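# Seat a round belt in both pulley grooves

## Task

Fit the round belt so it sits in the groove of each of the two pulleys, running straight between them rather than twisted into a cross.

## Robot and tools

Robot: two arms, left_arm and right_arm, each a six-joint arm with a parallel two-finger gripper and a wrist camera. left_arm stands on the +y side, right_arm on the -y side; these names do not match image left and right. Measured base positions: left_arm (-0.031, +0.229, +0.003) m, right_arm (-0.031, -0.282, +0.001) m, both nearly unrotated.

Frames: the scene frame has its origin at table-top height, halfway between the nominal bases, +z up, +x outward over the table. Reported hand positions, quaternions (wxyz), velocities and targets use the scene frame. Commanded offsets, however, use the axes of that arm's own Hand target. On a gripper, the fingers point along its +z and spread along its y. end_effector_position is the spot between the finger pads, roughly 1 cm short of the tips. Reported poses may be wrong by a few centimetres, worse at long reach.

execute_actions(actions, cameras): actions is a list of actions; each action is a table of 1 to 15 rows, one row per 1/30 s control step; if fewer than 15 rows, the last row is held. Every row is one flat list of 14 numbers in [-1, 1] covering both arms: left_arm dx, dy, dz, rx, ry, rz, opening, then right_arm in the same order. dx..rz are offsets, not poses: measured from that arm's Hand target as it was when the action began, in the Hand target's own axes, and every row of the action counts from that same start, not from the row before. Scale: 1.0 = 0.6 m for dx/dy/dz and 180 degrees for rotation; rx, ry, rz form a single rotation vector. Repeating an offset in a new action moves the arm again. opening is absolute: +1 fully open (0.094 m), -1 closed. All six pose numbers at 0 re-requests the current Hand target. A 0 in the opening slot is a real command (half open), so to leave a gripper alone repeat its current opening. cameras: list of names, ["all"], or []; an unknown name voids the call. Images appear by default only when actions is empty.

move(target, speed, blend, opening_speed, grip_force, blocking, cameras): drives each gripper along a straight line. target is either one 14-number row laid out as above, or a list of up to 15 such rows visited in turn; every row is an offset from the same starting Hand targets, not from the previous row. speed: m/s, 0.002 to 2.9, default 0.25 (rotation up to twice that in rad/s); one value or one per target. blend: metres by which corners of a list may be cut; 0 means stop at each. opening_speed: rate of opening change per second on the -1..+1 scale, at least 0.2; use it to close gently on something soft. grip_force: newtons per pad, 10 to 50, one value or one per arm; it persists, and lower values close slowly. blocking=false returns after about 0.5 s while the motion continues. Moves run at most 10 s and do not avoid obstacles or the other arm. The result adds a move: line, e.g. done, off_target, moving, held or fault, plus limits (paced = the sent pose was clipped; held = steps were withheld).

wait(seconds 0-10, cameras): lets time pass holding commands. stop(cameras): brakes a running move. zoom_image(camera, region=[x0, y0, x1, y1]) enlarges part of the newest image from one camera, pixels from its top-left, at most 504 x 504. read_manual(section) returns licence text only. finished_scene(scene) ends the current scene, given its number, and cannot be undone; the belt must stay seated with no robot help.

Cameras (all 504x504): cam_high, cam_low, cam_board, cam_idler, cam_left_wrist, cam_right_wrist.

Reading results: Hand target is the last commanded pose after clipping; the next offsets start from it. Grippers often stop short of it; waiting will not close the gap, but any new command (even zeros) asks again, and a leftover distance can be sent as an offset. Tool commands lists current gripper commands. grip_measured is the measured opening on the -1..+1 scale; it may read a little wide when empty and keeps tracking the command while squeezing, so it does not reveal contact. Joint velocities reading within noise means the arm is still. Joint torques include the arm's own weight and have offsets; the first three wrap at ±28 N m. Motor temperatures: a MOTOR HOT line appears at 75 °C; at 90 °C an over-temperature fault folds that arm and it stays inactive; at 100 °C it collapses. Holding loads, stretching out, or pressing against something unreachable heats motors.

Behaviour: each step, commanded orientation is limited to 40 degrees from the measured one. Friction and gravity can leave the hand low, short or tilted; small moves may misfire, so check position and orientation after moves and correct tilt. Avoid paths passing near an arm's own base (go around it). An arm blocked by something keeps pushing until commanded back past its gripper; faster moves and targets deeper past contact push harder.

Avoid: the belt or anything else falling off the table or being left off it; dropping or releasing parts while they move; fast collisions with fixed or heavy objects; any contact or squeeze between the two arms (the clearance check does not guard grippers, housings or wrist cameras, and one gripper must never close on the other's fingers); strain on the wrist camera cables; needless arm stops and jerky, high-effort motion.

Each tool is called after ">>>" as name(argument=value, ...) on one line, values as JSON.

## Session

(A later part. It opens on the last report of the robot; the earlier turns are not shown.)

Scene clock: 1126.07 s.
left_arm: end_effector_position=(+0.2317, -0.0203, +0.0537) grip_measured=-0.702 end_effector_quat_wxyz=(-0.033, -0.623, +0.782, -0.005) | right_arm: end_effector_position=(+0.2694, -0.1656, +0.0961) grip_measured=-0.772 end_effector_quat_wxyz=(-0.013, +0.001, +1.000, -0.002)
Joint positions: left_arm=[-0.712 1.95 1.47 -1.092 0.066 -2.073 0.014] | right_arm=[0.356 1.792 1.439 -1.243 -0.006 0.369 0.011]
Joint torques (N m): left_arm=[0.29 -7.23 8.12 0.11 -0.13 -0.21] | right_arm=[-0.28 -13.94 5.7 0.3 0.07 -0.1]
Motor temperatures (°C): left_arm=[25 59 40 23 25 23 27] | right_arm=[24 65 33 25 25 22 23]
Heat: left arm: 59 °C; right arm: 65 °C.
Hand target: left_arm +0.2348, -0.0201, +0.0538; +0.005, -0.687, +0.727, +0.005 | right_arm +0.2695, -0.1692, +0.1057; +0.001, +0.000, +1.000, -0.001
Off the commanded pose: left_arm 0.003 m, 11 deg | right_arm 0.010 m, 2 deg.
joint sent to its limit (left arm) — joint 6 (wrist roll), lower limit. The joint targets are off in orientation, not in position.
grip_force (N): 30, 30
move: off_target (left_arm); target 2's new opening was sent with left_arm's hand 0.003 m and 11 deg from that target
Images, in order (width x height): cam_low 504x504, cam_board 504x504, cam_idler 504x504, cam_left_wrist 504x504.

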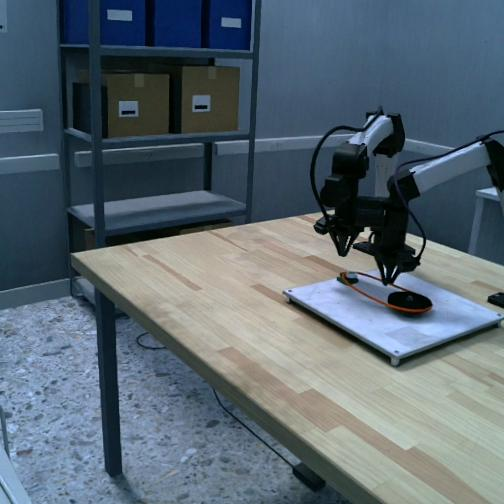

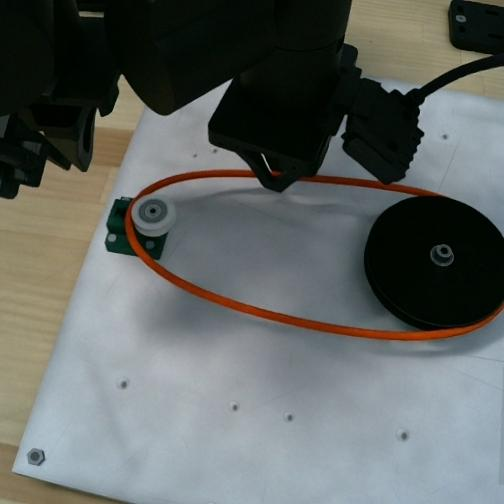

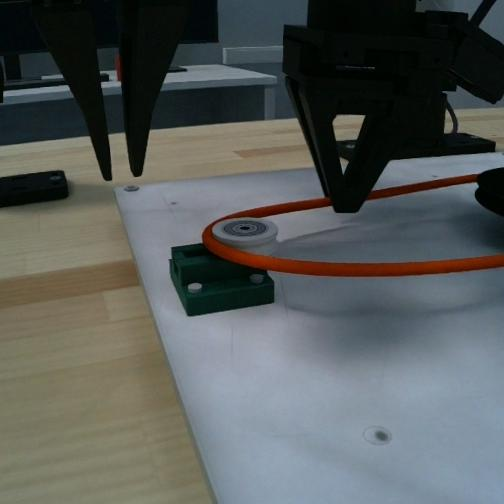

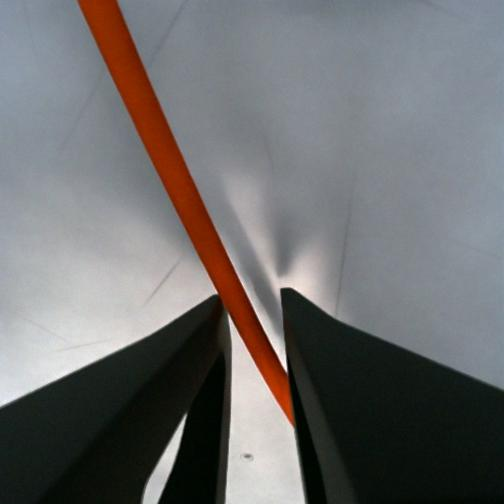

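>>> move(target=[[0,0,0.0,0,0,0.0,-0.2,0,0,0,0,0,0,-0.77],[0,0,-0.2,0,0,0.0,-0.2,0,0,0,0,0,0,-0.77]], speed=0.1, opening_speed=0.4, cameras=["cam_left_wrist","cam_low","cam_idler","cam_board"])

>>> zoom_image(camera="cam_low", region=[330, 250, 450, 330])

>>> zoom_image(camera="cam_board", region=[330, 150, 504, 350])

>>> zoom_image(camera="cam_idler", region=[184, 140, 334, 290])

Scene clock: 1137.90 s.
left_arm: end_effector_position=(+0.2348, -0.0231, +0.1744) grip_measured=-0.202 end_effector_quat_wxyz=(-0.031, -0.623, +0.782, -0.014) | right_arm: end_effector_position=(+0.2694, -0.1656, +0.0961) grip_measured=-0.772 end_effector_quat_wxyz=(-0.013, +0.001, +1.000, -0.002)
Joint positions: left_arm=[-0.712 1.95 1.953 -1.557 0.066 -2.073 0.037] | right_arm=[0.356 1.792 1.439 -1.243 -0.006 0.369 0.011]
Joint torques (N m): left_arm=[-0.02 -7.21 7.61 0.09 -0.13 -0.23] | right_arm=[-0.25 -13.97 5.89 0.33 0.08 -0.16]
Motor temperatures (°C): left_arm=[25 61 41 23 25 23 27] | right_arm=[24 65 33 25 25 22 23]
Heat: left arm: 61 °C; right arm: 65 °C.
Hand target: left_arm +0.2349, -0.0219, +0.1738; +0.005, -0.687, +0.727, +0.005 | right_arm +0.2695, -0.1692, +0.1057; +0.001, +0.000, +1.000, -0.001
Off the commanded pose: left_arm 0.001 m, 11 deg | right_arm 0.010 m, 2 deg.
joint sent to its limit (left arm) — joint 4 (wrist pitch), lower limit; joint 6 (wrist roll), lower limit. The joint targets are off in orientation, not in position.
grip_force (N): 30, 30
move: off_target (left_arm)
Images, in order (width x height): cam_low 504x504, cam_board 504x504, cam_idler 504x504, cam_left_wrist 504x504.

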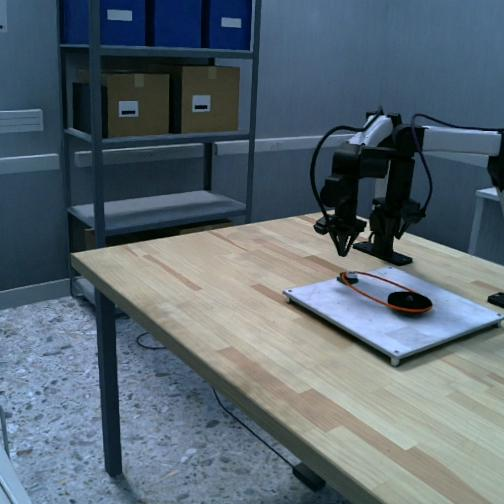

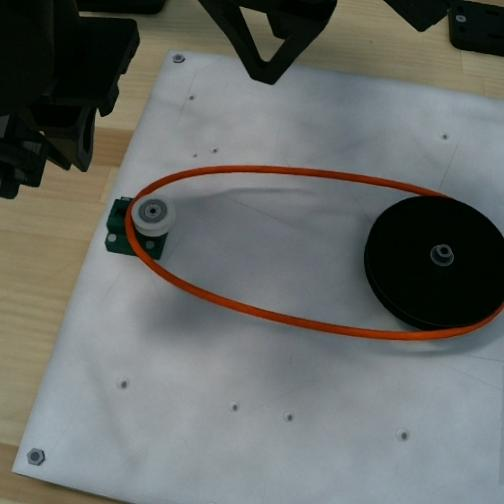

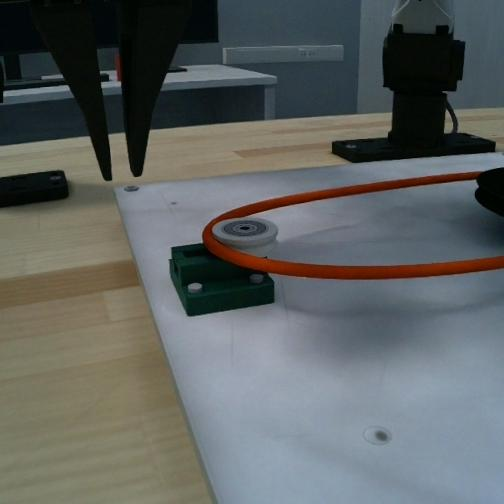

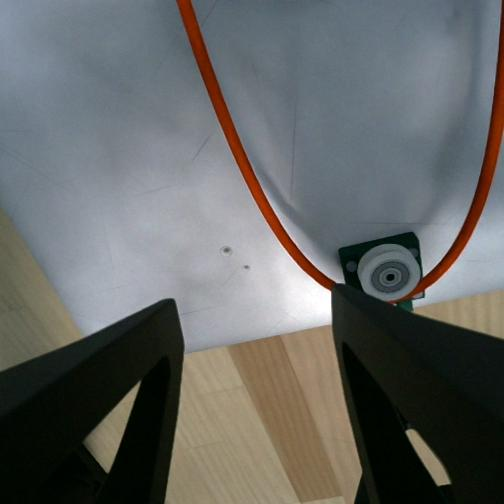

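Scaled by 4.200 from the camera's 504x504 image, which has a finer 720x720 frame.

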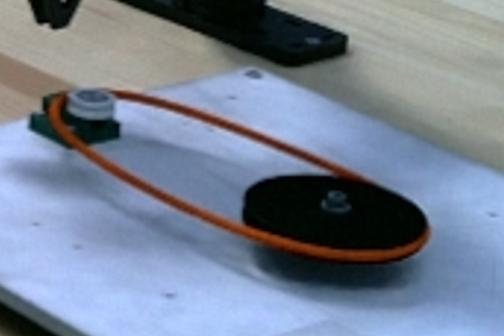

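Scaled by 2.520 from the camera's 504x504 image, which has a finer 720x720 frame.

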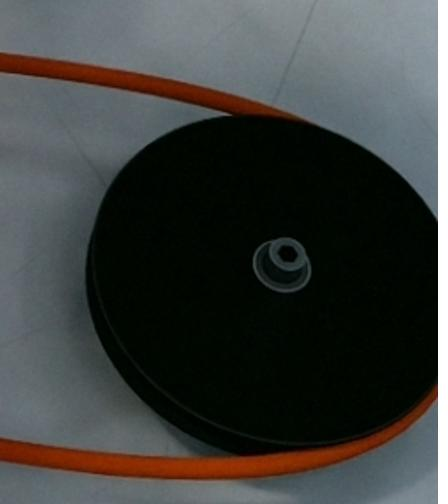

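Scaled by 3.360 from the camera's 504x504 image, which has a finer 720x720 frame.

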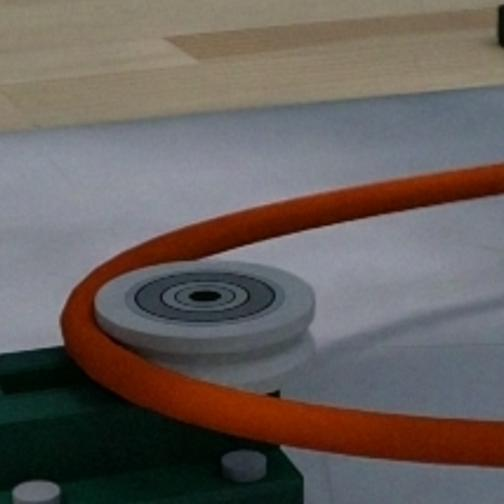

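>>> move(target=[[-0.3,0.0,0,0,0,0.48,-0.2,0,0,0,0,0,0,-0.77]], cameras=["cam_left_wrist","cam_high"])

>>> zoom_image(camera="cam_left_wrist", region=[252, 0, 504, 252])

>>> zoom_image(camera="cam_low", region=[330, 250, 450, 330])

Scene clock: 1149.87 s.
left_arm: end_effector_position=(+0.2424, +0.1559, +0.1700) grip_measured=-0.202 end_effector_quat_wxyz=(-0.022, -0.006, +1.000, +0.010) | right_arm: end_effector_position=(+0.2694, -0.1656, +0.0961) grip_measured=-0.772 end_effector_quat_wxyz=(-0.013, +0.001, +1.000, -0.002)
Joint positions: left_arm=[-0.251 1.67 1.585 -1.535 -0.008 -0.278 0.037] | right_arm=[0.356 1.792 1.439 -1.243 -0.006 0.369 0.011]
Joint torques (N m): left_arm=[0.35 -8.7 5.46 0.41 -0.18 0.02] | right_arm=[-0.4 -13.82 5.9 0.32 0.11 -0.11]
Motor temperatures (°C): left_arm=[25 62 40 23 25 23 27] | right_arm=[24 65 33 25 25 22 23]
Heat: left arm: 62 °C; right arm: 65 °C.
Hand target: left_arm +0.2451, +0.1578, +0.1764; +0.000, -0.003, +1.000, +0.007 | right_arm +0.2695, -0.1692, +0.1057; +0.001, +0.000, +1.000, -0.001
Off the commanded pose: left_arm 0.007 m, 3 deg | right_arm 0.010 m, 2 deg.
grip_force (N): 30, 30
move: off_target (left_arm)
Images, in order (width x height): cam_high 504x504, cam_left_wrist 504x504.

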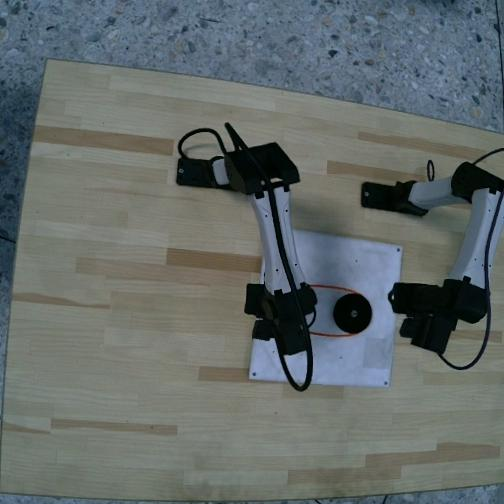

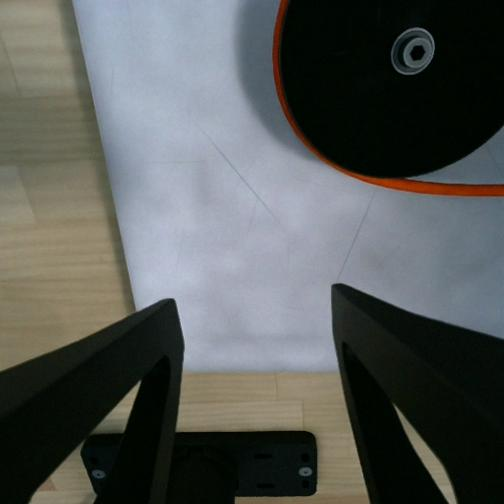

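Scaled by 2.000 from the camera's 504x504 image, which has a finer 720x720 frame.

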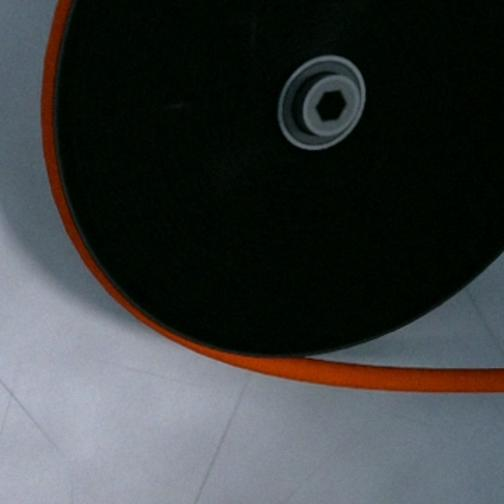

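This scene's latest camera images include none from cam_low. They are from: cam_high, cam_left_wrist. cam_low's image comes with the result of a call that names it in "cameras".

>>> wait(seconds=0.5, cameras=["cam_low","cam_board","cam_idler"])

>>> zoom_image(camera="cam_low", region=[380, 280, 440, 325])

>>> zoom_image(camera="cam_idler", region=[424, 140, 504, 290])

>>> zoom_image(camera="cam_board", region=[384, 250, 504, 370])

>>> zoom_image(camera="cam_board", region=[90, 160, 210, 280])

Scene clock: 1165.27 s.
left_arm: end_effector_position=(+0.2424, +0.1559, +0.1700) grip_measured=-0.202 end_effector_quat_wxyz=(-0.022, -0.006, +1.000, +0.010) | right_arm: end_effector_position=(+0.2694, -0.1656, +0.0961) grip_measured=-0.772 end_effector_quat_wxyz=(-0.013, +0.001, +1.000, -0.002)
Joint positions: left_arm=[-0.251 1.67 1.585 -1.535 -0.008 -0.278 0.037] | right_arm=[0.356 1.792 1.439 -1.243 -0.006 0.369 0.011]
Joint torques (N m): left_arm=[0.21 -8.75 5.48 0.42 -0.18 0.02] | right_arm=[-0.36 -13.81 5.82 0.29 0.12 -0.13]
Motor temperatures (°C): left_arm=[25 62 40 23 24 23 26] | right_arm=[24 66 33 25 25 22 23]
Heat: left arm: 62 °C; right arm: 66 °C.
Hand target: left_arm +0.2451, +0.1578, +0.1764; +0.000, -0.003, +1.000, +0.007 | right_arm +0.2695, -0.1692, +0.1057; +0.001, +0.000, +1.000, -0.001
Tool commands: left_gripper/opening=-0.2 right_gripper/opening=-0.77
Off the commanded pose: left_arm 0.007 m, 3 deg | right_arm 0.010 m, 2 deg.
grip_force (N): 30, 30
wait: 0.50 s; at rest from the start
Images, in order (width x height): cam_low 504x504, cam_board 504x504, cam_idler 504x504.

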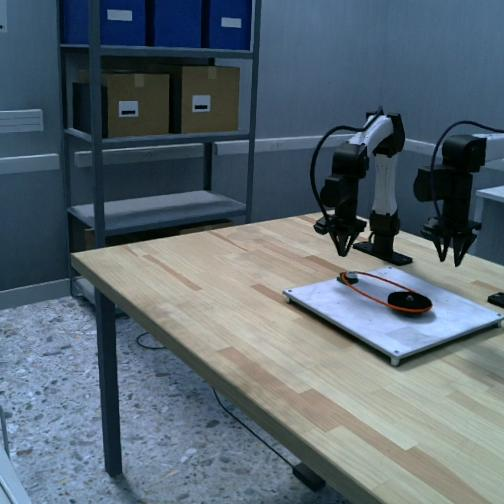

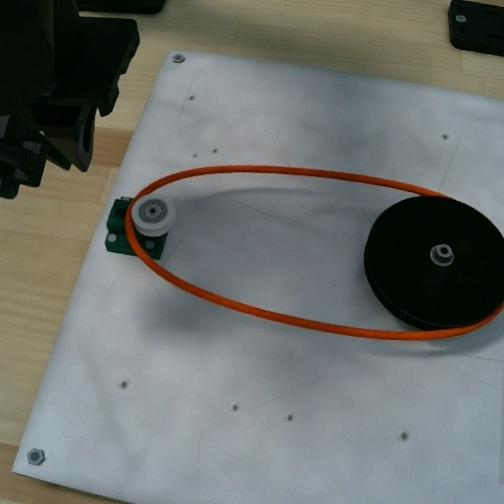

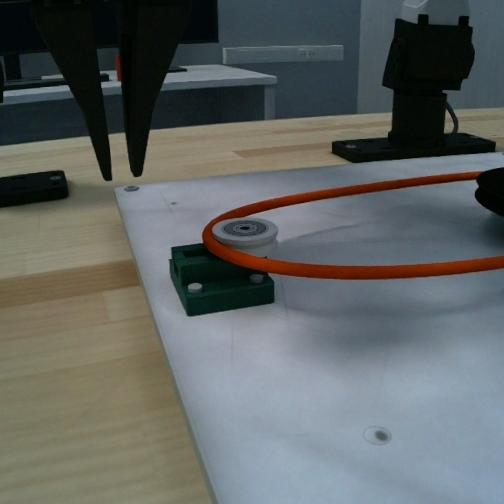

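Scaled by 8.400 from the camera's 504x504 image, which has a finer 720x720 frame.

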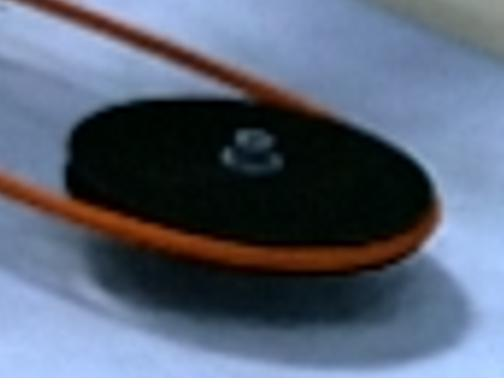

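Scaled by 3.360 from the camera's 504x504 image, which has a finer 720x720 frame.

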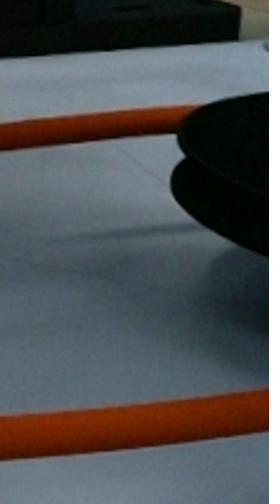

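Scaled by 4.200 from the camera's 504x504 image, which has a finer 720x720 frame.

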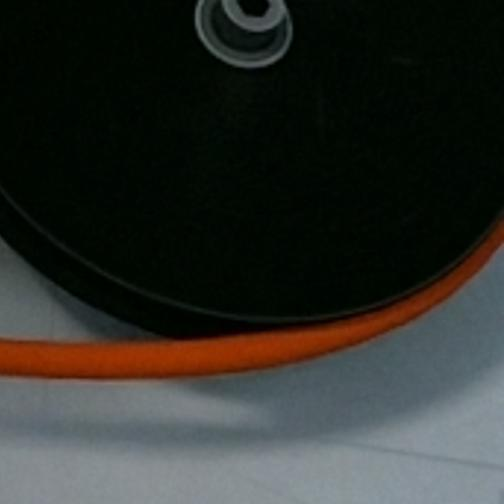

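Scaled by 4.200 from the camera's 504x504 image, which has a finer 720x720 frame.

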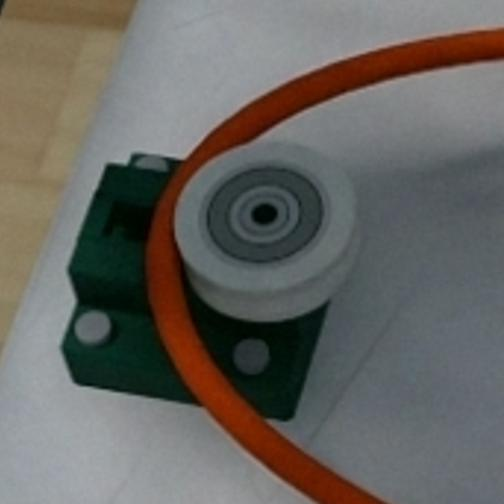

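>>> finished_scene(scene=1)

The scene is finished: the task was done.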